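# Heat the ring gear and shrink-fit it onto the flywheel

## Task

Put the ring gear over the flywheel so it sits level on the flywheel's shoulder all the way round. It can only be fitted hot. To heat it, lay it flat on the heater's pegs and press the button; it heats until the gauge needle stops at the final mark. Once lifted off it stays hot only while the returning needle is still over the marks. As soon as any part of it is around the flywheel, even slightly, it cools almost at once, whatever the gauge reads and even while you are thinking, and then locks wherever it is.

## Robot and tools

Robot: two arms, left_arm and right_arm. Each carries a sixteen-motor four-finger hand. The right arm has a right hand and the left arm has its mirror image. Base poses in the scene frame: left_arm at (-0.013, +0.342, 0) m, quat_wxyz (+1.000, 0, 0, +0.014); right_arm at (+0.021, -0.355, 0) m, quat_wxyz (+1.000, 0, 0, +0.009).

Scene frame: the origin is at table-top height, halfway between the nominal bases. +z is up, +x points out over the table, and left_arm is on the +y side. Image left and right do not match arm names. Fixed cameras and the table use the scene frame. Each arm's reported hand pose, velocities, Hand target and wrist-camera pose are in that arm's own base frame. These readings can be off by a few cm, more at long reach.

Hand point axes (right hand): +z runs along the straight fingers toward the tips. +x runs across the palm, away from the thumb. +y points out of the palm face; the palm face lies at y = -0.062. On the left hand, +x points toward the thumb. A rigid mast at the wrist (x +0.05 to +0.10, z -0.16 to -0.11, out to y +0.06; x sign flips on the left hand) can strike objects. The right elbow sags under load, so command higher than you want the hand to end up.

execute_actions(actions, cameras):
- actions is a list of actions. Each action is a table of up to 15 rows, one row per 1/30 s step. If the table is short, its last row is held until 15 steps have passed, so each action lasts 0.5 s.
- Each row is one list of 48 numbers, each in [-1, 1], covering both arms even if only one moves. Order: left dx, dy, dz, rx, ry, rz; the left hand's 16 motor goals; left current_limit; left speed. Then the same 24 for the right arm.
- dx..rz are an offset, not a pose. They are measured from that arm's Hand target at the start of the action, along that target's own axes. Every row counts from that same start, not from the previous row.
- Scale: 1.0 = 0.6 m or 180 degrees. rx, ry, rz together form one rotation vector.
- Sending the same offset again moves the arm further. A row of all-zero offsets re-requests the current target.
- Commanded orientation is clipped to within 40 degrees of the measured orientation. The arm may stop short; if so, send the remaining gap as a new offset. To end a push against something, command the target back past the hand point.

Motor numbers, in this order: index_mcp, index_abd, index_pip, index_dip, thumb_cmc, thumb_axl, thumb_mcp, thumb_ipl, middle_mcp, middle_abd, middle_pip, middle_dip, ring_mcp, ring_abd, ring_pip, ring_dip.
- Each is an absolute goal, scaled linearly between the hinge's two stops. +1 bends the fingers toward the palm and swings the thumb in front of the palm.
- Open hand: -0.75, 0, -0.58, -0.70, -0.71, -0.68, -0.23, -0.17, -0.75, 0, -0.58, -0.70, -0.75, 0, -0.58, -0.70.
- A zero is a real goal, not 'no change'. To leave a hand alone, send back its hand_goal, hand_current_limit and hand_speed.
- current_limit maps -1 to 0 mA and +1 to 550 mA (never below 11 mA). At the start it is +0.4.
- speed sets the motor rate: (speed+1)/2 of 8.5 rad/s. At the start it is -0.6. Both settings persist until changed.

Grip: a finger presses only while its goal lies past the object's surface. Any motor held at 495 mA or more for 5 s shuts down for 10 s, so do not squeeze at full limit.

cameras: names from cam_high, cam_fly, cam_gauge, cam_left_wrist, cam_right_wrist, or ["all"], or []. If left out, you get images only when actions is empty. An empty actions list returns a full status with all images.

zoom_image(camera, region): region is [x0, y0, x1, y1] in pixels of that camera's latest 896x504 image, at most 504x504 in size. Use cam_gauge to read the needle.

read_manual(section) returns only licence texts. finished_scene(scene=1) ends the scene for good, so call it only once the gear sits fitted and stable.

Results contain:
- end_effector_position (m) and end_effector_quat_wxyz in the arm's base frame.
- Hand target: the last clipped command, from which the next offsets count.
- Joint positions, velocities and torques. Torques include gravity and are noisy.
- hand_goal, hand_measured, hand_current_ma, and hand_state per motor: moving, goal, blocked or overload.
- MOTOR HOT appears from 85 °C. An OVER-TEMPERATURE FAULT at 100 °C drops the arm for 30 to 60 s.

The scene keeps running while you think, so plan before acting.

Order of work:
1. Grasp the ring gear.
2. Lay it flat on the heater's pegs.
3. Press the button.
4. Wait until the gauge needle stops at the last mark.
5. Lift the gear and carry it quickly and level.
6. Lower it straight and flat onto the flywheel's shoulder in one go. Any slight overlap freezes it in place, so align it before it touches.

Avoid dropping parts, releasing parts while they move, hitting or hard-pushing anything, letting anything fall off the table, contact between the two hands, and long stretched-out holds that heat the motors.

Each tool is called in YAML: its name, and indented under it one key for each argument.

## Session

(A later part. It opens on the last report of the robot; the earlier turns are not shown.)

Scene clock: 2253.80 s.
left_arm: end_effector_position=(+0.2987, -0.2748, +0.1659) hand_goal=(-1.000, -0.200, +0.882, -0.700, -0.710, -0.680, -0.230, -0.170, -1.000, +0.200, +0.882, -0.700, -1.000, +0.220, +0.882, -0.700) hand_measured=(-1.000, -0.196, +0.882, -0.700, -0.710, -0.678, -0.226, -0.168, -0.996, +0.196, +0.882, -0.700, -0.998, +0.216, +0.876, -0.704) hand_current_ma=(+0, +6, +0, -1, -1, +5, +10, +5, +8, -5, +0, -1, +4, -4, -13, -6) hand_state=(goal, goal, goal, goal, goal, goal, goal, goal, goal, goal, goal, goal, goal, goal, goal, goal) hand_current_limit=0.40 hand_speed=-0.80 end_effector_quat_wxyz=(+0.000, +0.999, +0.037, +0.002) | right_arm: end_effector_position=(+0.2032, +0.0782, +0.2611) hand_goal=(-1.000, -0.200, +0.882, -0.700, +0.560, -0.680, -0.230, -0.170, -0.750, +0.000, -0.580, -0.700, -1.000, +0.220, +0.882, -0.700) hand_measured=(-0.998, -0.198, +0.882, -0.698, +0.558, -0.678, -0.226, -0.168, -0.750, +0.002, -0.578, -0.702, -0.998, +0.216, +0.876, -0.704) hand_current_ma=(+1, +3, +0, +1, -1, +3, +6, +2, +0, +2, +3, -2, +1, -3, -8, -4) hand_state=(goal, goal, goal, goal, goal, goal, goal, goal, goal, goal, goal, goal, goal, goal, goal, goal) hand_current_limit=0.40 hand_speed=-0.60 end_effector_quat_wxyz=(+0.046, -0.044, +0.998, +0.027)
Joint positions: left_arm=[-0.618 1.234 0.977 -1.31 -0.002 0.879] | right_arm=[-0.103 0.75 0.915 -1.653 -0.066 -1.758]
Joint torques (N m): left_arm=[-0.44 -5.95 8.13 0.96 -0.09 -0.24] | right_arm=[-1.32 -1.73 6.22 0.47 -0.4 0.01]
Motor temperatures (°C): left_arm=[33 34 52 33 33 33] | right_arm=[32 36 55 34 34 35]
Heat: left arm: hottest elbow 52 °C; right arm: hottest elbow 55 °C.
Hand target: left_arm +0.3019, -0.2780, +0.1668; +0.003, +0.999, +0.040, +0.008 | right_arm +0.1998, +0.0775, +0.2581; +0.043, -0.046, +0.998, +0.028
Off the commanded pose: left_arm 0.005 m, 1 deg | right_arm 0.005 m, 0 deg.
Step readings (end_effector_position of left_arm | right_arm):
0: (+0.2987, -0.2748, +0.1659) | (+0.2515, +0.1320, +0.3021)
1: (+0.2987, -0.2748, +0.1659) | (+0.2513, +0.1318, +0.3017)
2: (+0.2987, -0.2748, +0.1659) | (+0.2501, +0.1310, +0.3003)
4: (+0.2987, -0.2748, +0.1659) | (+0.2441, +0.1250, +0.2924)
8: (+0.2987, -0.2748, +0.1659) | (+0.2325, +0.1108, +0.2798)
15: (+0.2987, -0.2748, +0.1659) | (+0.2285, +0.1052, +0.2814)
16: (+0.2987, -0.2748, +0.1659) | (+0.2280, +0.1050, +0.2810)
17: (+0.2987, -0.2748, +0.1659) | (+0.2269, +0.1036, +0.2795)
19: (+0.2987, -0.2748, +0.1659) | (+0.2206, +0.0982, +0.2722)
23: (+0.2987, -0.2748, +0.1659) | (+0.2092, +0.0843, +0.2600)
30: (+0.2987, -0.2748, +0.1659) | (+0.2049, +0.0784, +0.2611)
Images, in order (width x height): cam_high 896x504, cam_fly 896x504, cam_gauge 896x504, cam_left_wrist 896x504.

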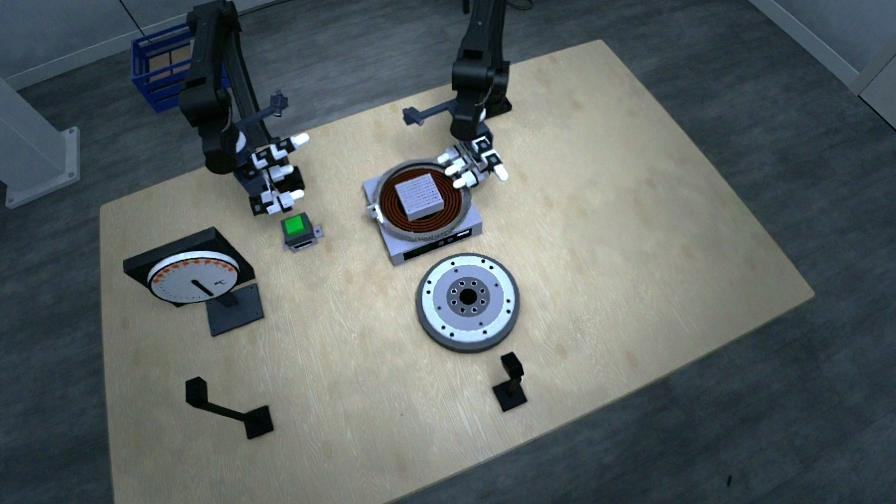

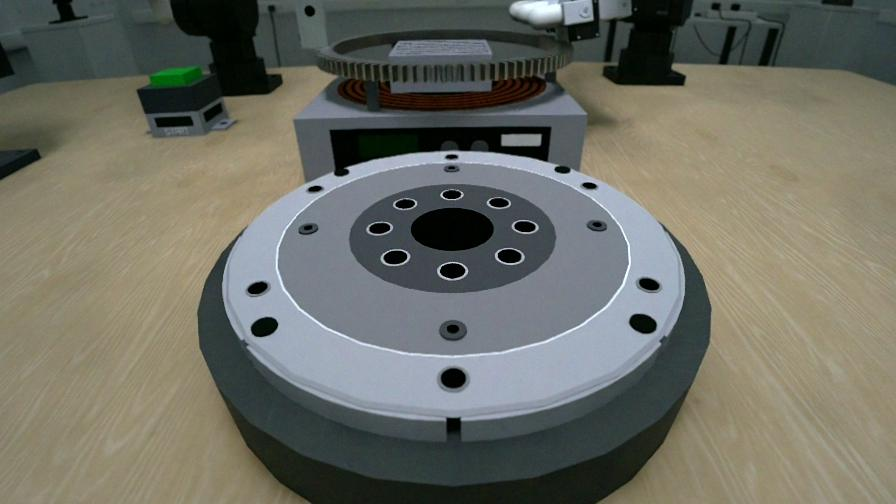

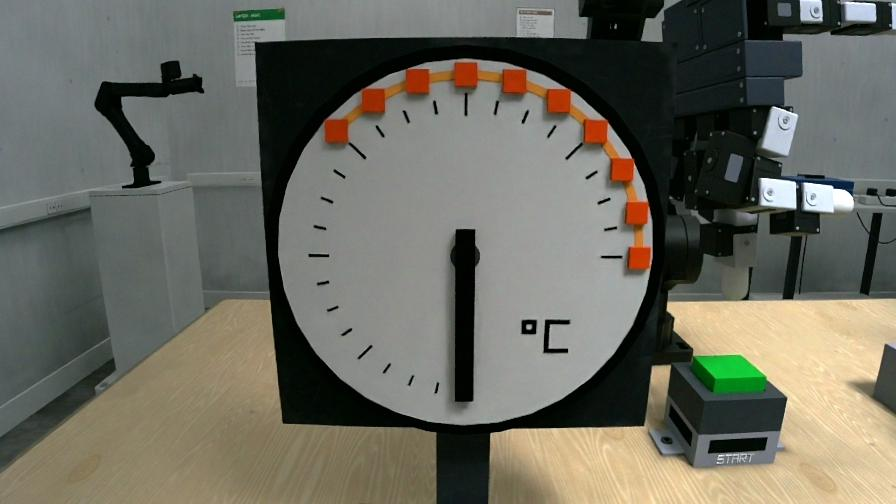

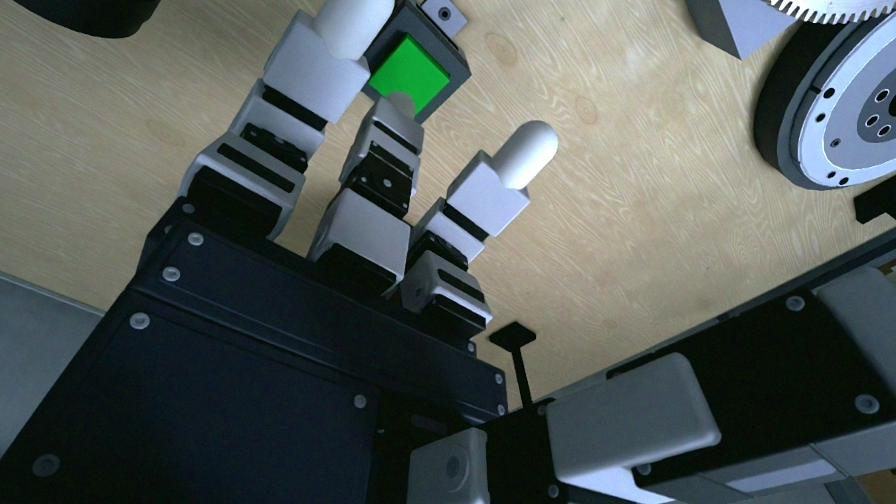

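execute_actions:
  actions:
    - [[0,0,0,0,0,0,-1,-0.2,0.882,-0.7,-0.71,-0.68,-0.23,-0.17,-1,0.2,0.882,-0.7,-1,0.22,0.882,-0.7,0.4,-0.8,-0.013,-0.0032,0.0347,0,0,0,-1,-0.2,0.882,-0.7,0.56,-0.68,-0.23,-0.17,-0.75,0.0,-0.58,-0.7,-1,0.22,0.882,-0.7,0.4,-0.6]]
    - [[0,0,0,0,0,0,-1,-0.2,0.882,-0.7,-0.71,-0.68,-0.23,-0.17,-1,0.2,0.882,-0.7,-1,0.22,0.882,-0.7,0.4,-0.8,0.0035,-0.0017,0.033,0,0,0,-1,-0.2,0.882,-0.7,0.56,-0.68,-0.23,-0.17,-0.75,0.0,-0.58,-0.7,-1,0.22,0.882,-0.7,0.4,-0.6]]
    - [[0,0,0,0,0,0,-1,-0.2,0.882,-0.7,-0.71,-0.68,-0.23,-0.17,-1,0.2,0.882,-0.7,-1,0.22,0.882,-0.7,0.4,-0.8,0.0026,-0.0013,0.0248,0,0,0,-1,-0.2,0.882,-0.7,0.56,-0.68,-0.23,-0.17,-0.75,0.0,-0.58,-0.7,-1,0.22,0.882,-0.7,0.4,-0.6]]
  cameras: ["cam_high","cam_gauge","cam_left_wrist"]

Scene clock: 2284.97 s.
left_arm: end_effector_position=(+0.2987, -0.2748, +0.1659) hand_goal=(-1.000, -0.200, +0.882, -0.700, -0.710, -0.680, -0.230, -0.170, -1.000, +0.200, +0.882, -0.700, -1.000, +0.220, +0.882, -0.700) hand_measured=(-1.000, -0.196, +0.882, -0.700, -0.710, -0.678, -0.226, -0.168, -0.996, +0.196, +0.882, -0.700, -0.998, +0.216, +0.876, -0.704) hand_current_ma=(+0, +6, +0, -1, -1, +5, +10, +5, +8, -5, +0, -1, +4, -4, -13, -6) hand_state=(goal, goal, goal, goal, goal, goal, goal, goal, goal, goal, goal, goal, goal, goal, goal, goal) hand_current_limit=0.40 hand_speed=-0.80 end_effector_quat_wxyz=(+0.000, +0.999, +0.037, +0.002) | right_arm: end_effector_position=(+0.2068, +0.0779, +0.2069) hand_goal=(-1.000, -0.200, +0.882, -0.700, +0.560, -0.680, -0.230, -0.170, -0.750, +0.000, -0.580, -0.700, -1.000, +0.220, +0.882, -0.700) hand_measured=(-0.998, -0.198, +0.882, -0.698, +0.558, -0.678, -0.226, -0.168, -0.750, +0.006, -0.578, -0.702, -0.998, +0.216, +0.876, -0.704) hand_current_ma=(+1, +3, +0, +1, -1, +3, +6, +2, +0, +7, +3, -2, +1, -3, -8, -4) hand_state=(goal, goal, goal, goal, goal, goal, goal, goal, goal, goal, goal, goal, goal, goal, goal, goal) hand_current_limit=0.40 hand_speed=-0.60 end_effector_quat_wxyz=(+0.040, -0.044, +0.998, +0.028)
Joint positions: left_arm=[-0.618 1.234 0.977 -1.31 -0.002 0.879] | right_arm=[-0.103 0.755 0.775 -1.52 -0.067 -1.759]
Joint torques (N m): left_arm=[-0.03 -6.3 8.13 1.16 -0.11 -0.13] | right_arm=[-1.26 -1.08 6.3 1.47 -0.32 0.07]
Heat: left arm: hottest elbow 52 °C; right arm: hottest elbow 53 °C.
Hand target: left_arm +0.3019, -0.2780, +0.1668; +0.003, +0.999, +0.040, +0.008 | right_arm +0.2089, +0.0775, +0.2031; +0.043, -0.046, +0.998, +0.028
Off the commanded pose: left_arm 0.005 m, 1 deg | right_arm 0.004 m, 0 deg.
Step readings (end_effector_position of left_arm | right_arm):
0: (+0.2987, -0.2748, +0.1659) | (+0.2032, +0.0782, +0.2611)
1: (+0.2987, -0.2748, +0.1659) | (+0.2030, +0.0782, +0.2608)
2: (+0.2987, -0.2748, +0.1659) | (+0.2031, +0.0782, +0.2598)
4: (+0.2987, -0.2748, +0.1659) | (+0.2038, +0.0782, +0.2548)
8: (+0.2987, -0.2748, +0.1659) | (+0.2042, +0.0782, +0.2442)
15: (+0.2987, -0.2748, +0.1659) | (+0.2069, +0.0779, +0.2426)
16: (+0.2987, -0.2748, +0.1659) | (+0.2070, +0.0779, +0.2424)
17: (+0.2987, -0.2748, +0.1659) | (+0.2075, +0.0778, +0.2412)
19: (+0.2987, -0.2748, +0.1659) | (+0.2083, +0.0777, +0.2357)
23: (+0.2987, -0.2748, +0.1659) | (+0.2059, +0.0780, +0.2233)
30: (+0.2987, -0.2748, +0.1659) | (+0.2074, +0.0778, +0.2217)
31: (+0.2987, -0.2748, +0.1659) | (+0.2075, +0.0778, +0.2216)
32: (+0.2987, -0.2748, +0.1659) | (+0.2079, +0.0778, +0.2207)
34: (+0.2987, -0.2748, +0.1659) | (+0.2085, +0.0777, +0.2167)
38: (+0.2987, -0.2748, +0.1659) | (+0.2066, +0.0779, +0.2077)
45: (+0.2987, -0.2748, +0.1659) | (+0.2068, +0.0779, +0.2069)
Images, in order (width x height): cam_high 896x504, cam_gauge 896x504, cam_left_wrist 896x504.

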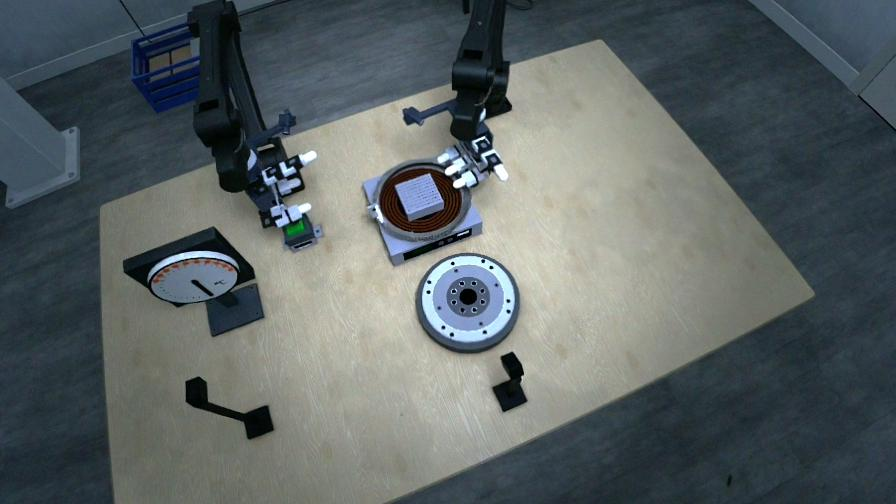

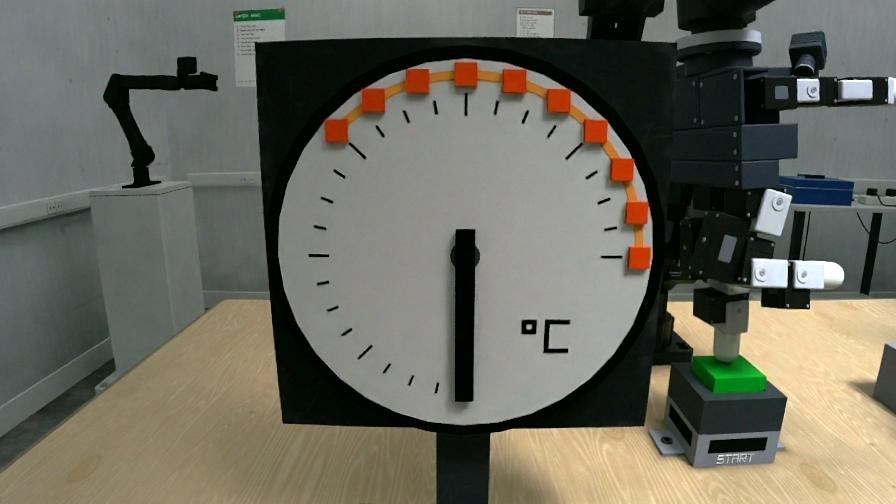

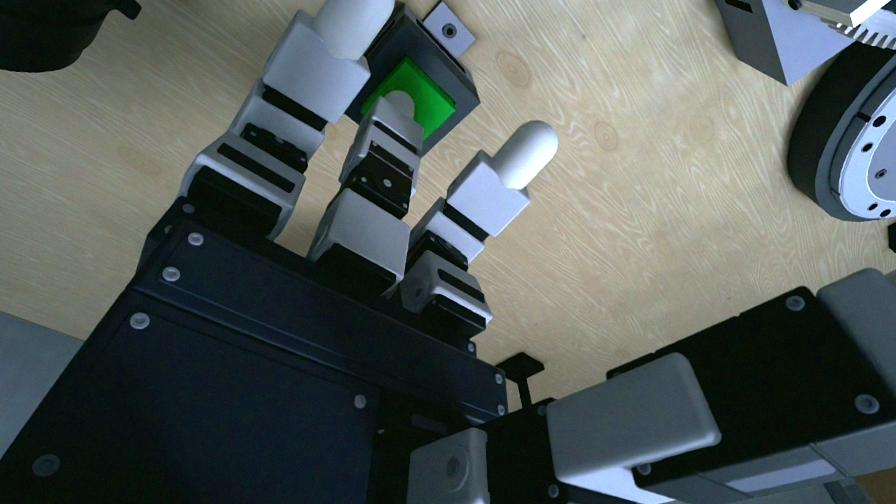

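execute_actions:
  actions:
    - [[0,0,0,0,0,0,-1,-0.2,0.882,-0.7,-0.71,-0.68,-0.23,-0.17,-1,0.2,0.882,-0.7,-1,0.22,0.882,-0.7,0.4,-0.8,-0.0036,-0.0007,0.0132,0,0,0,-1,-0.2,0.882,-0.7,0.56,-0.68,-0.23,-0.17,-0.75,0.0,-0.58,-0.7,-1,0.22,0.882,-0.7,0.4,-0.6]]
    - [[0,0,0,0,0,0,-1,-0.2,0.882,-0.7,-0.71,-0.68,-0.23,-0.17,-1,0.2,0.882,-0.7,-1,0.22,0.882,-0.7,0.4,-0.8,0.0014,-0.0007,0.0132,0,0,0,-1,-0.2,0.882,-0.7,0.56,-0.68,-0.23,-0.17,-0.75,0.0,-0.58,-0.7,-1,0.22,0.882,-0.7,0.4,-0.6]]
  cameras: ["cam_gauge","cam_left_wrist"]

Scene clock: 2293.53 s.
left_arm: end_effector_position=(+0.2987, -0.2748, +0.1659) hand_goal=(-1.000, -0.200, +0.882, -0.700, -0.710, -0.680, -0.230, -0.170, -1.000, +0.200, +0.882, -0.700, -1.000, +0.220, +0.882, -0.700) hand_measured=(-1.000, -0.196, +0.882, -0.700, -0.710, -0.678, -0.226, -0.168, -0.996, +0.196, +0.882, -0.700, -0.998, +0.216, +0.876, -0.704) hand_current_ma=(+0, +6, +0, -1, -1, +5, +10, +5, +8, -5, +0, -1, +4, -4, -13, -6) hand_state=(goal, goal, goal, goal, goal, goal, goal, goal, goal, goal, goal, goal, goal, goal, goal, goal) hand_current_limit=0.40 hand_speed=-0.80 end_effector_quat_wxyz=(+0.000, +0.999, +0.037, +0.002) | right_arm: end_effector_position=(+0.2088, +0.0777, +0.1981) hand_goal=(-1.000, -0.200, +0.882, -0.700, +0.560, -0.680, -0.230, -0.170, -0.750, +0.000, -0.580, -0.700, -1.000, +0.220, +0.882, -0.700) hand_measured=(-0.998, -0.198, +0.882, -0.698, +0.558, -0.678, -0.226, -0.168, -0.746, +0.032, -0.578, -0.700, -0.998, +0.216, +0.876, -0.704) hand_current_ma=(+1, +3, +0, +1, -1, +3, +6, +2, +6, +64, +3, +0, +1, -3, -8, -4) hand_state=(goal, goal, goal, goal, goal, goal, goal, goal, goal, blocked, goal, goal, goal, goal, goal, goal) hand_current_limit=0.40 hand_speed=-0.60 end_effector_quat_wxyz=(+0.044, -0.044, +0.998, +0.027)
Joint positions: left_arm=[-0.618 1.234 0.977 -1.31 -0.002 0.879] | right_arm=[-0.103 0.755 0.751 -1.489 -0.067 -1.759]
Joint torques (N m): left_arm=[-0.56 -5.77 8.14 1.05 -0.12 -0.2] | right_arm=[-1.49 -0.15 5.04 2.1 -0.26 0.07]
Heat: left arm: hottest elbow 52 °C; right arm: hottest elbow 53 °C.
Hand target: left_arm +0.3019, -0.2780, +0.1668; +0.003, +0.999, +0.040, +0.008 | right_arm +0.2116, +0.0778, +0.1874; +0.043, -0.046, +0.998, +0.029
Off the commanded pose: left_arm 0.005 m, 1 deg | right_arm 0.011 m, 0 deg.
Step readings (end_effector_position of left_arm | right_arm):
0: (+0.2987, -0.2748, +0.1659) | (+0.2068, +0.0779, +0.2069)
1: (+0.2987, -0.2748, +0.1659) | (+0.2068, +0.0779, +0.2069)
2: (+0.2987, -0.2748, +0.1659) | (+0.2070, +0.0779, +0.2067)
4: (+0.2987, -0.2748, +0.1659) | (+0.2077, +0.0778, +0.2058)
8: (+0.2987, -0.2748, +0.1659) | (+0.2078, +0.0778, +0.2030)
15: (+0.2987, -0.2748, +0.1659) | (+0.2082, +0.0777, +0.2026)
16: (+0.2987, -0.2748, +0.1659) | (+0.2081, +0.0778, +0.2025)
17: (+0.2987, -0.2748, +0.1659) | (+0.2083, +0.0777, +0.2021)
19: (+0.2987, -0.2748, +0.1659) | (+0.2083, +0.0777, +0.1997)
23: (+0.2987, -0.2748, +0.1659) | (+0.2087, +0.0778, +0.1982)
30: (+0.2987, -0.2748, +0.1659) | (+0.2088, +0.0777, +0.1981)
Images, in order (width x height): cam_gauge 896x504, cam_left_wrist 896x504.

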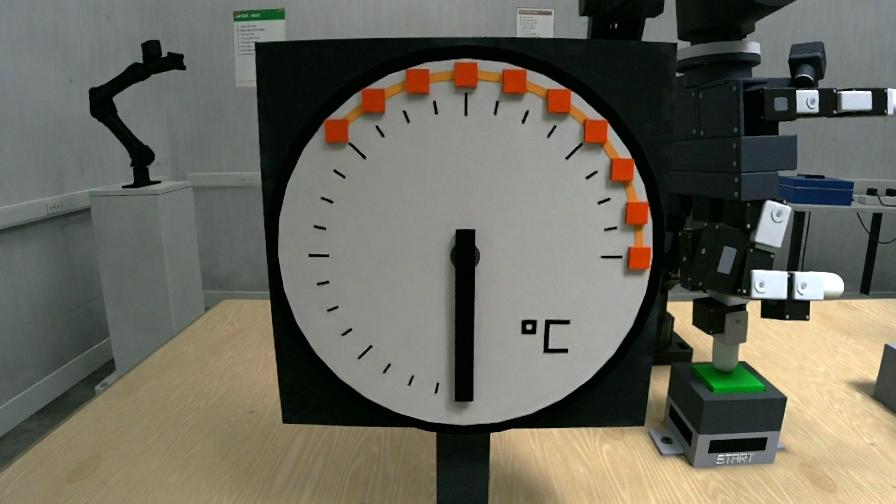

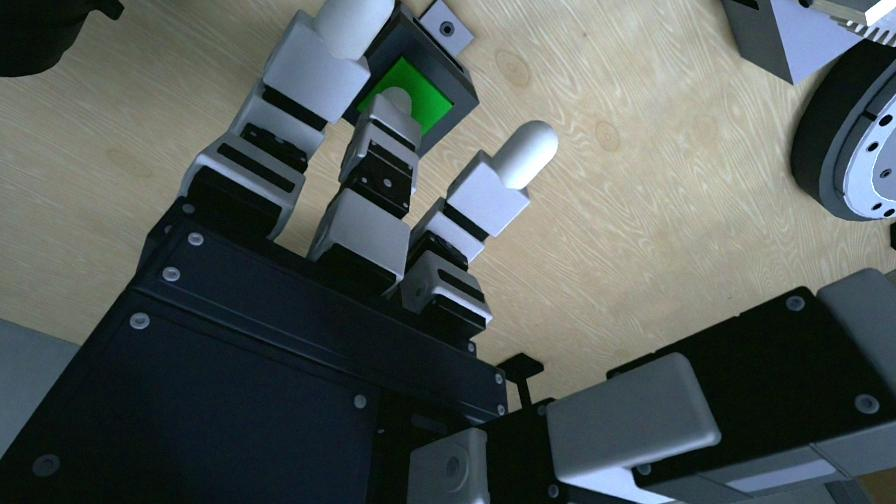

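execute_actions:
  actions: []
  cameras: ["cam_gauge","cam_fly"]

Scene clock: 2296.43 s.
left_arm: end_effector_position=(+0.2987, -0.2748, +0.1659) hand_goal=(-1.000, -0.200, +0.882, -0.700, -0.710, -0.680, -0.230, -0.170, -1.000, +0.200, +0.882, -0.700, -1.000, +0.220, +0.882, -0.700) hand_measured=(-1.000, -0.196, +0.882, -0.700, -0.710, -0.678, -0.226, -0.168, -0.996, +0.196, +0.882, -0.700, -0.998, +0.216, +0.876, -0.704) hand_current_ma=(+0, +6, +0, -1, -1, +5, +10, +5, +8, -5, +0, -1, +4, -4, -13, -6) hand_state=(goal, goal, goal, goal, goal, goal, goal, goal, goal, goal, goal, goal, goal, goal, goal, goal) hand_current_limit=0.40 hand_speed=-0.80 end_effector_quat_wxyz=(+0.000, +0.999, +0.037, +0.002) | right_arm: end_effector_position=(+0.2088, +0.0777, +0.1981) hand_goal=(-1.000, -0.200, +0.882, -0.700, +0.560, -0.680, -0.230, -0.170, -0.750, +0.000, -0.580, -0.700, -1.000, +0.220, +0.882, -0.700) hand_measured=(-0.998, -0.198, +0.882, -0.698, +0.558, -0.678, -0.226, -0.168, -0.746, +0.032, -0.578, -0.700, -0.998, +0.216, +0.876, -0.704) hand_current_ma=(+1, +3, +0, +1, -1, +3, +6, +2, +6, +64, +3, +0, +1, -3, -8, -4) hand_state=(goal, goal, goal, goal, goal, goal, goal, goal, goal, blocked, goal, goal, goal, goal, goal, goal) hand_current_limit=0.40 hand_speed=-0.60 end_effector_quat_wxyz=(+0.044, -0.044, +0.998, +0.027)
Joint positions: left_arm=[-0.618 1.234 0.977 -1.31 -0.002 0.879] | right_arm=[-0.103 0.755 0.751 -1.489 -0.067 -1.759]
Joint velocities: within noise
Joint torques (N m): left_arm=[0.09 -6.24 8.1 1.02 -0.12 -0.24] | right_arm=[-2.26 -0.62 5.19 1.99 -0.31 -0.02]
Motor temperatures (°C): left_arm=[33 34 52 33 33 33] | right_arm=[32 35 52 34 34 35]
Heat: left arm: hottest elbow 52 °C; right arm: hottest elbow 52 °C.
Hand target: left_arm +0.3019, -0.2780, +0.1668; +0.003, +0.999, +0.040, +0.008 | right_arm +0.2115, +0.0778, +0.1874; +0.043, -0.046, +0.998, +0.029
Off the commanded pose: left_arm 0.005 m, 1 deg | right_arm 0.011 m, 0 deg.
Images, in order (width x height): cam_fly 896x504, cam_gauge 896x504.

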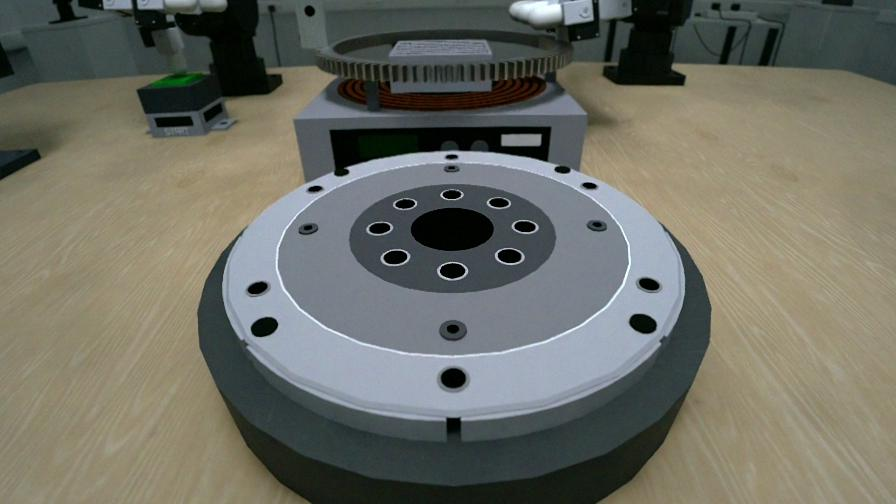

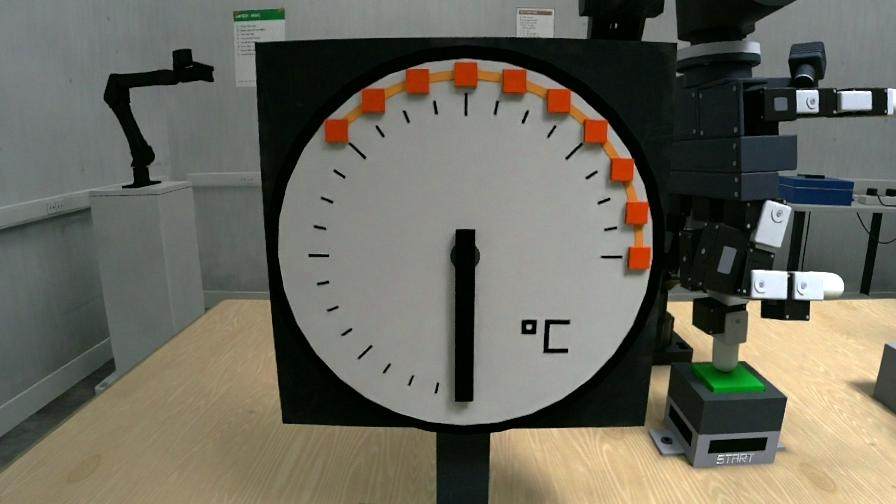

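execute_actions:
  actions:
    - [[0,0,0,0,0,0,-1,-0.2,0.882,-0.7,-0.71,-0.68,-0.23,-0.17,-1,0.2,0.882,-0.7,-1,0.22,0.882,-0.7,0.4,-0.8,0.0014,-0.0007,0.0132,0,0,0,-1,-0.2,0.882,-0.7,0.56,-0.68,-0.23,-0.17,-0.75,0.0,-0.58,-0.7,-1,0.22,0.882,-0.7,0.4,-0.6]]
  cameras: ["cam_gauge","cam_fly"]

Scene clock: 2302.60 s.
left_arm: end_effector_position=(+0.2987, -0.2748, +0.1659) hand_goal=(-1.000, -0.200, +0.882, -0.700, -0.710, -0.680, -0.230, -0.170, -1.000, +0.200, +0.882, -0.700, -1.000, +0.220, +0.882, -0.700) hand_measured=(-1.000, -0.196, +0.882, -0.700, -0.710, -0.678, -0.226, -0.168, -0.996, +0.196, +0.882, -0.700, -0.998, +0.216, +0.876, -0.704) hand_current_ma=(+0, +6, +0, -1, -1, +5, +10, +5, +8, -5, +0, -1, +4, -4, -13, -6) hand_state=(goal, goal, goal, goal, goal, goal, goal, goal, goal, goal, goal, goal, goal, goal, goal, goal) hand_current_limit=0.40 hand_speed=-0.80 end_effector_quat_wxyz=(+0.000, +0.999, +0.037, +0.002) | right_arm: end_effector_position=(+0.2102, +0.0776, +0.1970) hand_goal=(-1.000, -0.200, +0.882, -0.700, +0.560, -0.680, -0.230, -0.170, -0.750, +0.000, -0.580, -0.700, -1.000, +0.220, +0.882, -0.700) hand_measured=(-0.998, -0.198, +0.882, -0.698, +0.558, -0.678, -0.226, -0.168, -0.744, +0.056, -0.578, -0.700, -0.998, +0.216, +0.876, -0.704) hand_current_ma=(+1, +3, +0, +1, -1, +3, +6, +2, +11, +130, +3, +0, +1, -3, -8, -4) hand_state=(goal, goal, goal, goal, goal, goal, goal, goal, goal, blocked, goal, goal, goal, goal, goal, goal) hand_current_limit=0.40 hand_speed=-0.60 end_effector_quat_wxyz=(+0.047, -0.044, +0.998, +0.027)
Joint positions: left_arm=[-0.618 1.234 0.977 -1.31 -0.002 0.879] | right_arm=[-0.103 0.754 0.748 -1.479 -0.067 -1.759]
Joint torques (N m): left_arm=[0.15 -6.71 7.87 0.98 -0.15 -0.23] | right_arm=[-1.49 0.15 4.04 2.29 -0.34 0.05]
Heat: left arm: hottest elbow 52 °C; right arm: hottest elbow 52 °C.
Hand target: left_arm +0.3019, -0.2780, +0.1668; +0.003, +0.999, +0.040, +0.008 | right_arm +0.2114, +0.0778, +0.1795; +0.043, -0.046, +0.998, +0.028
Off the commanded pose: left_arm 0.005 m, 1 deg | right_arm 0.018 m, 1 deg.
Step readings (end_effector_position of left_arm | right_arm):
0: (+0.2987, -0.2748, +0.1659) | (+0.2088, +0.0777, +0.1981)
1: (+0.2987, -0.2748, +0.1659) | (+0.2089, +0.0777, +0.1981)
2: (+0.2987, -0.2748, +0.1659) | (+0.2089, +0.0777, +0.1976)
4: (+0.2987, -0.2748, +0.1659) | (+0.2092, +0.0777, +0.1972)
8: (+0.2987, -0.2748, +0.1659) | (+0.2099, +0.0776, +0.1970)
15: (+0.2987, -0.2748, +0.1659) | (+0.2102, +0.0776, +0.1970)
Images, in order (width x height): cam_fly 896x504, cam_gauge 896x504.

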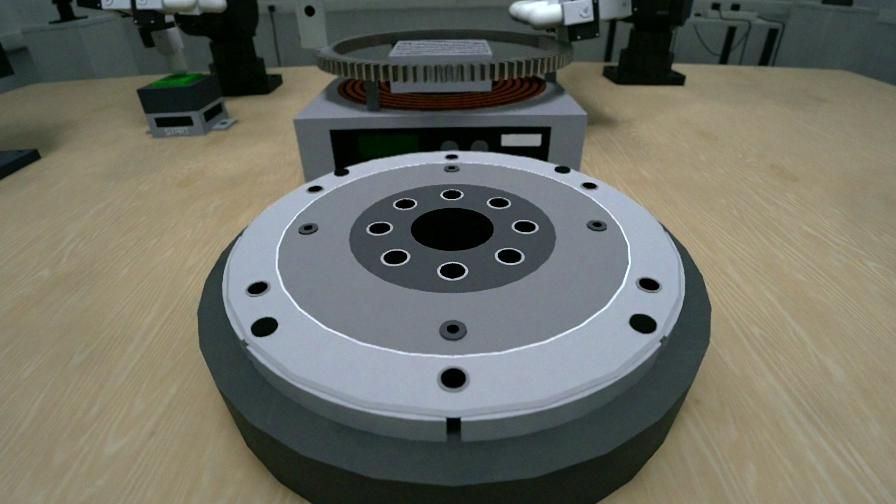

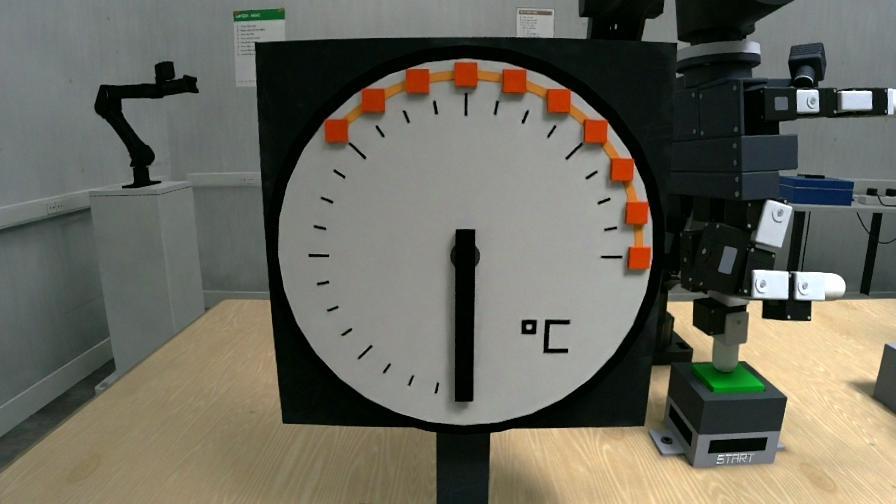

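zoom_image:
  camera: "cam_fly"
  region: [280, 20, 620, 190]

zoom_image:
  camera: "cam_gauge"
  region: [640, 320, 800, 480]

Scaled by 1.482 from the camera's 896x504 image, which has a finer 1280x720 frame.

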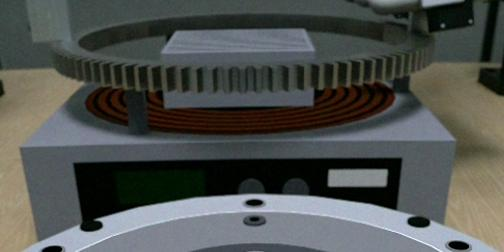

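Scaled by 3.150 from the camera's 896x504 image, which has a finer 1280x720 frame.

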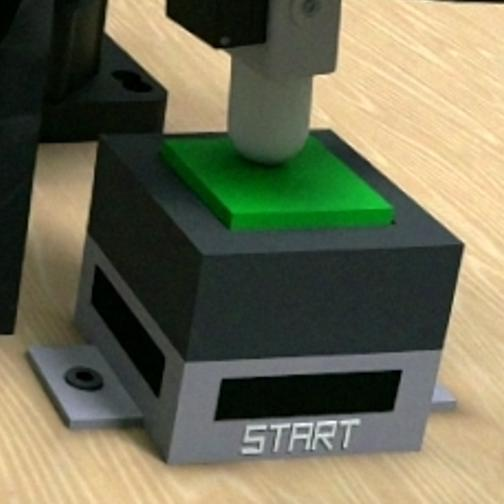

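zoom_image:
  camera: "cam_fly"
  region: [290, 20, 390, 120]

zoom_image:
  camera: "cam_fly"
  region: [500, 20, 600, 120]

zoom_image:
  camera: "cam_high"
  region: [350, 140, 490, 270]

Scaled by 5.040 from the camera's 896x504 image, which has a finer 1280x720 frame.

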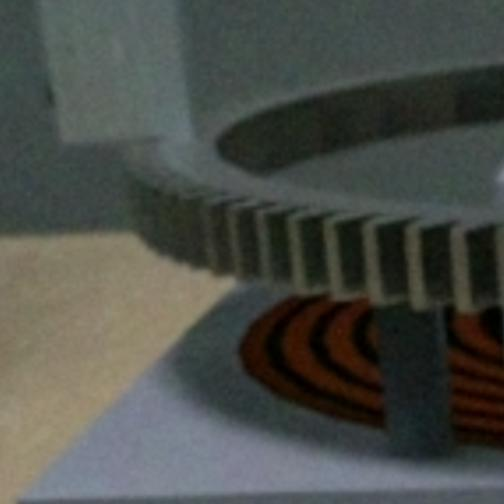

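Scaled by 5.040 from the camera's 896x504 image, which has a finer 1280x720 frame.

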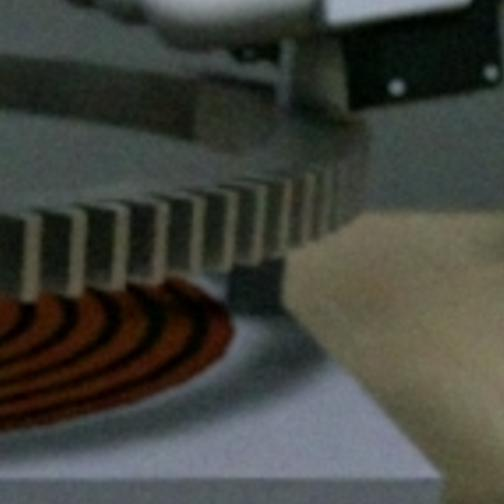

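This scene's latest camera images include none from cam_high. They are from: cam_fly, cam_gauge. cam_high's image comes with the result of a call that names it in "cameras".

execute_actions:
  actions:
    - [[0.0238,0.0221,-0.0435,-0.013,0.0139,0,-1,-0.2,0.882,-0.7,-0.71,-0.68,-0.23,-0.17,-1,0.2,0.882,-0.7,-1,0.22,0.882,-0.7,0.4,-0.8,-0.0069,0.0034,-0.066,0,0,0,-1,-0.2,0.882,-0.7,0.56,-0.68,-0.23,-0.17,-0.75,0.0,-0.58,-0.7,-1,0.22,0.882,-0.7,0.4,-0.6]]
    - [[0,0,-0.0133,0,0,0,-1,-0.2,0.882,-0.7,-0.71,-0.68,-0.23,-0.17,-1,0.2,0.882,-0.7,-1,0.22,0.882,-0.7,0.4,-0.8,0,0,0,0,0,0,-1,-0.2,0.882,-0.7,0.56,-0.68,-0.23,-0.17,-0.75,0.0,-0.58,-0.7,-1,0.22,0.882,-0.7,0.4,-0.6]]
    - [[0,0,-0.0167,0,0,0,-1,-0.2,0.882,-0.7,-0.71,-0.68,-0.23,-0.17,-1,0.2,0.882,-0.7,-1,0.22,0.882,-0.7,0.4,-0.8,0,0,0,0,0,0,-1,-0.2,0.882,-0.7,0.56,-0.68,-0.23,-0.17,-0.75,0.0,-0.58,-0.7,-1,0.22,0.882,-0.7,0.4,-0.6]]
  cameras: ["cam_high","cam_gauge","cam_fly","cam_right_wrist"]

Scene clock: 2343.60 s.
left_arm: end_effector_position=(+0.2995, -0.2769, +0.1766) hand_goal=(-1.000, -0.200, +0.882, -0.700, -0.710, -0.680, -0.230, -0.170, -1.000, +0.200, +0.882, -0.700, -1.000, +0.220, +0.882, -0.700) hand_measured=(-1.000, -0.196, +0.882, -0.700, -0.710, -0.678, -0.226, -0.168, -0.998, +0.198, +0.876, -0.700, -0.998, +0.216, +0.876, -0.704) hand_current_ma=(+0, +6, +0, -1, -1, +5, +10, +5, +1, -2, -10, -1, +4, -4, -13, -6) hand_state=(goal, goal, goal, goal, goal, goal, goal, goal, goal, goal, goal, goal, goal, goal, goal, goal) hand_current_limit=0.40 hand_speed=-0.80 end_effector_quat_wxyz=(+0.001, +0.999, +0.036, +0.000) | right_arm: end_effector_position=(+0.2053, +0.0781, +0.2040) hand_goal=(-1.000, -0.200, +0.882, -0.700, +0.560, -0.680, -0.230, -0.170, -0.750, +0.000, -0.580, -0.700, -1.000, +0.220, +0.882, -0.700) hand_measured=(-0.998, -0.198, +0.882, -0.698, +0.558, -0.678, -0.226, -0.168, -0.750, -0.010, -0.578, -0.700, -0.998, +0.216, +0.876, -0.704) hand_current_ma=(+1, +3, +0, +1, -1, +3, +6, +2, +0, -12, +1, +0, +1, -3, -8, -4) hand_state=(goal, goal, goal, goal, goal, goal, goal, goal, goal, goal, goal, goal, goal, goal, goal, goal) hand_current_limit=0.40 hand_speed=-0.60 end_effector_quat_wxyz=(+0.036, -0.044, +0.998, +0.029)
Joint positions: left_arm=[-0.619 1.234 1.005 -1.342 0.002 0.879] | right_arm=[-0.103 0.755 0.768 -1.52 -0.067 -1.759]
Joint torques (N m): left_arm=[-0.44 -8.35 13.31 0.55 -0.18 -0.21] | right_arm=[-0.15 -0.44 9.52 -0.25 -0.29 0.1]
Heat: left arm: hottest elbow 52 °C; right arm: hottest elbow 49 °C.
Hand target: left_arm +0.3156, -0.2893, +0.2111; +0.023, +0.999, +0.039, +0.030 | right_arm +0.2120, +0.0777, +0.2193; +0.043, -0.046, +0.998, +0.028
Off the commanded pose: left_arm 0.040 m, 4 deg | right_arm 0.017 m, 1 deg.
Step readings (end_effector_position of left_arm | right_arm):
0: (+0.2987, -0.2748, +0.1659) | (+0.2102, +0.0776, +0.1970)
1: (+0.2987, -0.2748, +0.1659) | (+0.2102, +0.0776, +0.1970)
2: (+0.2987, -0.2748, +0.1659) | (+0.2100, +0.0776, +0.1970)
4: (+0.2987, -0.2748, +0.1659) | (+0.2086, +0.0778, +0.1978)
8: (+0.2987, -0.2748, +0.1659) | (+0.2058, +0.0780, +0.1998)
15: (+0.2987, -0.2748, +0.1659) | (+0.2055, +0.0781, +0.2040)
16: (+0.2987, -0.2748, +0.1659) | (+0.2055, +0.0781, +0.2040)
17: (+0.2988, -0.2749, +0.1660) | (+0.2054, +0.0781, +0.2040)
19: (+0.2991, -0.2754, +0.1668) | (+0.2054, +0.0781, +0.2040)
23: (+0.2993, -0.2760, +0.1682) | (+0.2053, +0.0781, +0.2040)
30: (+0.2992, -0.2762, +0.1689) | (+0.2053, +0.0781, +0.2040)
31: (+0.2992, -0.2762, +0.1690) | (+0.2053, +0.0781, +0.2040)
32: (+0.2991, -0.2761, +0.1694) | (+0.2053, +0.0781, +0.2040)
34: (+0.2993, -0.2762, +0.1715) | (+0.2053, +0.0781, +0.2040)
38: (+0.2995, -0.2769, +0.1754) | (+0.2053, +0.0781, +0.2040)
45: (+0.2995, -0.2769, +0.1765) | (+0.2053, +0.0781, +0.2040)
Images, in order (width x height): cam_high 896x504, cam_fly 896x504, cam_gauge 896x504, cam_right_wrist 896x504.

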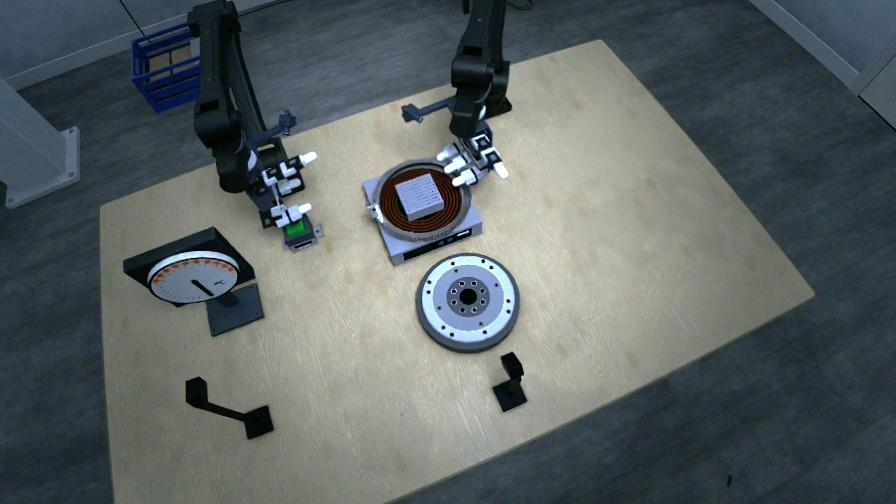

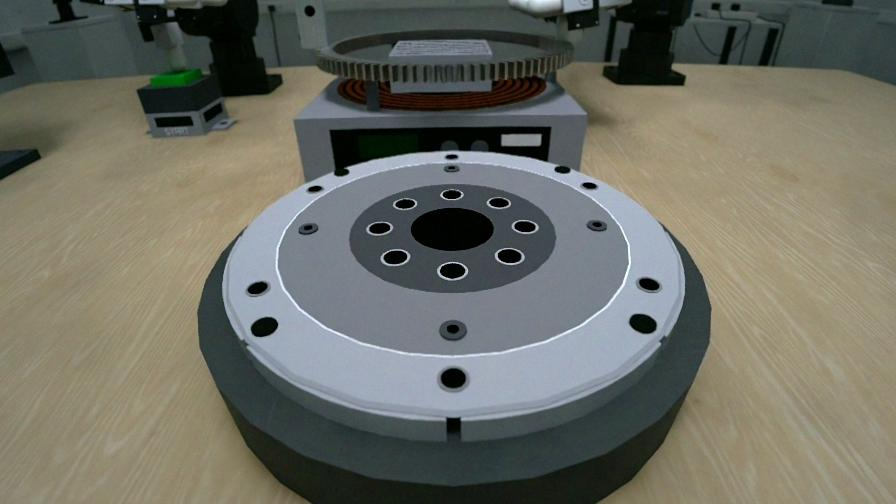

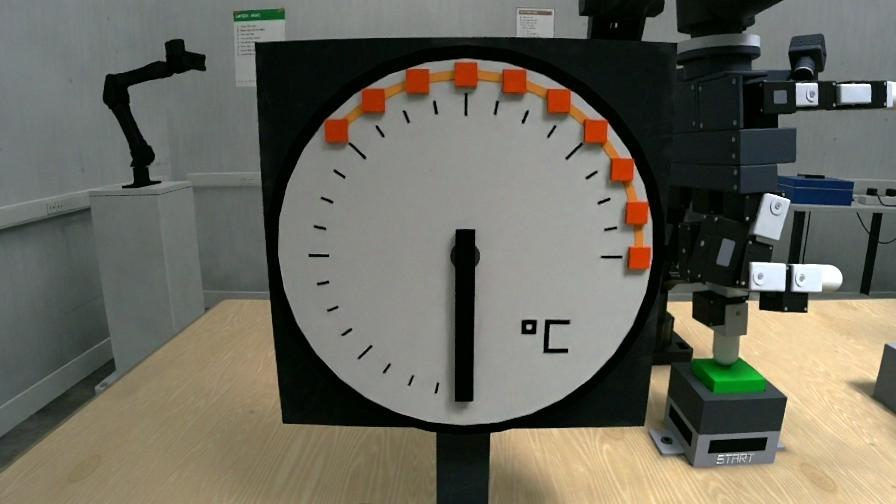

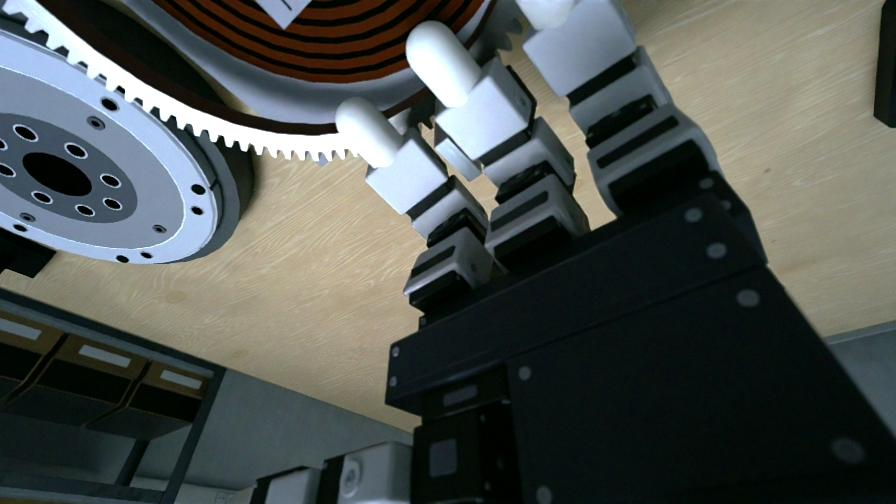

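zoom_image:
  camera: "cam_fly"
  region: [500, 20, 600, 120]

zoom_image:
  camera: "cam_high"
  region: [350, 140, 490, 270]

Scaled by 5.040 from the camera's 896x504 image, which has a finer 1280x720 frame.

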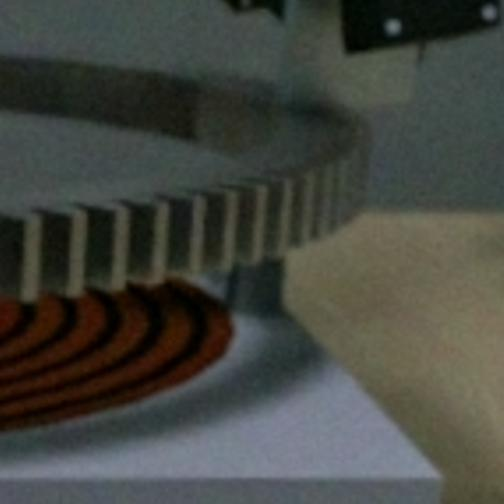

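Scaled by 3.600 from the camera's 896x504 image, which has a finer 1280x720 frame.

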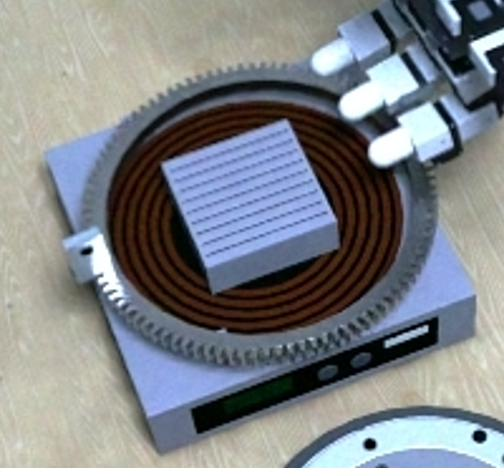

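zoom_image:
  camera: "cam_gauge"
  region: [640, 320, 800, 480]

Scaled by 3.150 from the camera's 896x504 image, which has a finer 1280x720 frame.

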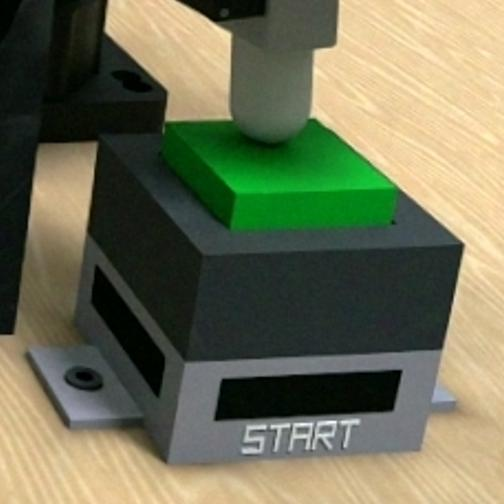

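execute_actions:
  actions:
    - [[0,0,0,0,0,0,-1,-0.2,0.882,-0.7,-0.71,-0.68,-0.23,-0.17,-1,0.2,0.882,-0.7,-1,0.22,0.882,-0.7,0.4,-0.8,0.0055,-0.0027,0.0528,0,0,0,-1,-0.2,0.882,-0.7,0.56,-0.68,-0.23,-0.17,-0.75,0.0,-0.58,-0.7,-1,0.22,0.882,-0.7,0.4,-0.6]]
    - [[0,0,0,0,0,0,-1,-0.2,0.882,-0.7,-0.71,-0.68,-0.23,-0.17,-1,0.2,0.882,-0.7,-1,0.22,0.882,-0.7,0.4,-0.8,0.0045,-0.0012,0.0231,0,0,0,-1,-0.2,0.882,-0.7,0.56,-0.68,-0.23,-0.17,-0.75,0.0,-0.58,-0.7,-1,0.22,0.882,-0.7,0.4,-0.6]]
    - [[0,0,0,0,0,0,-1,-0.2,0.882,-0.7,-0.71,-0.68,-0.23,-0.17,-1,0.2,0.882,-0.7,-1,0.22,0.882,-0.7,0.4,-0.8,0.0045,-0.0008,0.0165,0,0,0,-1,-0.2,0.882,-0.7,0.56,-0.68,-0.23,-0.17,-0.75,0.0,-0.58,-0.7,-1,0.22,0.882,-0.7,0.4,-0.6]]
  cameras: ["cam_gauge"]

zoom_image:
  camera: "cam_gauge"
  region: [640, 320, 800, 480]

Scene clock: 2399.67 s.
left_arm: end_effector_position=(+0.2995, -0.2769, +0.1766) hand_goal=(-1.000, -0.200, +0.882, -0.700, -0.710, -0.680, -0.230, -0.170, -1.000, +0.200, +0.882, -0.700, -1.000, +0.220, +0.882, -0.700) hand_measured=(-1.000, -0.196, +0.882, -0.700, -0.710, -0.678, -0.226, -0.168, -0.998, +0.198, +0.876, -0.700, -0.998, +0.216, +0.876, -0.704) hand_current_ma=(+0, +6, +0, -1, -1, +5, +10, +5, +1, -2, -10, -1, +4, -4, -13, -6) hand_state=(goal, goal, goal, goal, goal, goal, goal, goal, goal, goal, goal, goal, goal, goal, goal, goal) hand_current_limit=0.40 hand_speed=-0.80 end_effector_quat_wxyz=(+0.001, +0.999, +0.036, +0.000) | right_arm: end_effector_position=(+0.2094, +0.0773, +0.1960) hand_goal=(-1.000, -0.200, +0.882, -0.700, +0.560, -0.680, -0.230, -0.170, -0.750, +0.000, -0.580, -0.700, -1.000, +0.220, +0.882, -0.700) hand_measured=(-0.998, -0.198, +0.882, -0.698, +0.558, -0.678, -0.226, -0.168, -0.740, +0.090, -0.574, -0.698, -0.998, +0.216, +0.876, -0.704) hand_current_ma=(+1, +3, +0, +1, -1, +3, +6, +2, +20, +248, +8, +1, +1, -3, -8, -4) hand_state=(goal, goal, goal, goal, goal, goal, goal, goal, goal, blocked, goal, goal, goal, goal, goal, goal) hand_current_limit=0.40 hand_speed=-0.60 end_effector_quat_wxyz=(+0.064, -0.045, +0.997, +0.025)
Joint positions: left_arm=[-0.619 1.234 1.005 -1.342 0.002 0.879] | right_arm=[-0.105 0.725 0.731 -1.458 -0.067 -1.762]
Joint torques (N m): left_arm=[-0.26 -6.83 13.05 0.54 -0.21 -0.21] | right_arm=[-1.9 1.44 2.36 3.04 -0.31 0]
Heat: left arm: hottest elbow 54 °C; right arm: hottest elbow 53 °C.
Hand target: left_arm +0.3156, -0.2893, +0.2110; +0.023, +0.999, +0.039, +0.030 | right_arm +0.2083, +0.0775, +0.1632; +0.043, -0.046, +0.998, +0.028
Off the commanded pose: left_arm 0.040 m, 4 deg | right_arm 0.033 m, 2 deg.
Step readings (end_effector_position of left_arm | right_arm):
0: (+0.2995, -0.2769, +0.1766) | (+0.2053, +0.0781, +0.2040)
1: (+0.2995, -0.2769, +0.1766) | (+0.2053, +0.0781, +0.2040)
2: (+0.2995, -0.2769, +0.1766) | (+0.2055, +0.0781, +0.2040)
4: (+0.2995, -0.2769, +0.1766) | (+0.2069, +0.0779, +0.2040)
8: (+0.2995, -0.2769, +0.1766) | (+0.2081, +0.0778, +0.1992)
15: (+0.2995, -0.2769, +0.1766) | (+0.2087, +0.0777, +0.1979)
16: (+0.2995, -0.2769, +0.1766) | (+0.2088, +0.0777, +0.1979)
17: (+0.2995, -0.2769, +0.1766) | (+0.2089, +0.0777, +0.1972)
19: (+0.2995, -0.2769, +0.1766) | (+0.2094, +0.0777, +0.1967)
23: (+0.2995, -0.2769, +0.1766) | (+0.2096, +0.0777, +0.1967)
30: (+0.2995, -0.2769, +0.1766) | (+0.2097, +0.0776, +0.1965)
31: (+0.2995, -0.2769, +0.1766) | (+0.2098, +0.0776, +0.1965)
32: (+0.2995, -0.2769, +0.1766) | (+0.2099, +0.0776, +0.1962)
34: (+0.2995, -0.2769, +0.1766) | (+0.2099, +0.0776, +0.1961)
38: (+0.2995, -0.2769, +0.1766) | (+0.2094, +0.0775, +0.1960)
45: (+0.2995, -0.2769, +0.1766) | (+0.2094, +0.0773, +0.1960)
Images, in order (width x height): cam_gauge 896x504.

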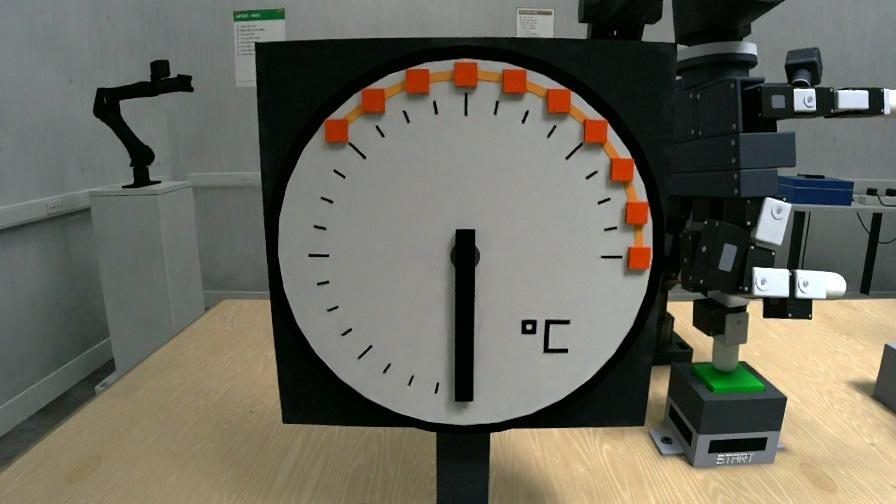

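Scaled by 3.150 from the camera's 896x504 image, which has a finer 1280x720 frame.

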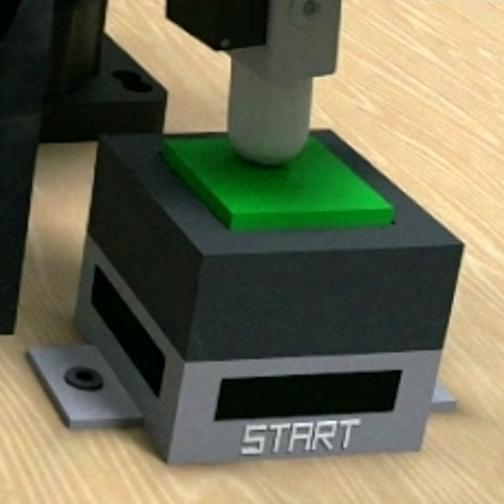

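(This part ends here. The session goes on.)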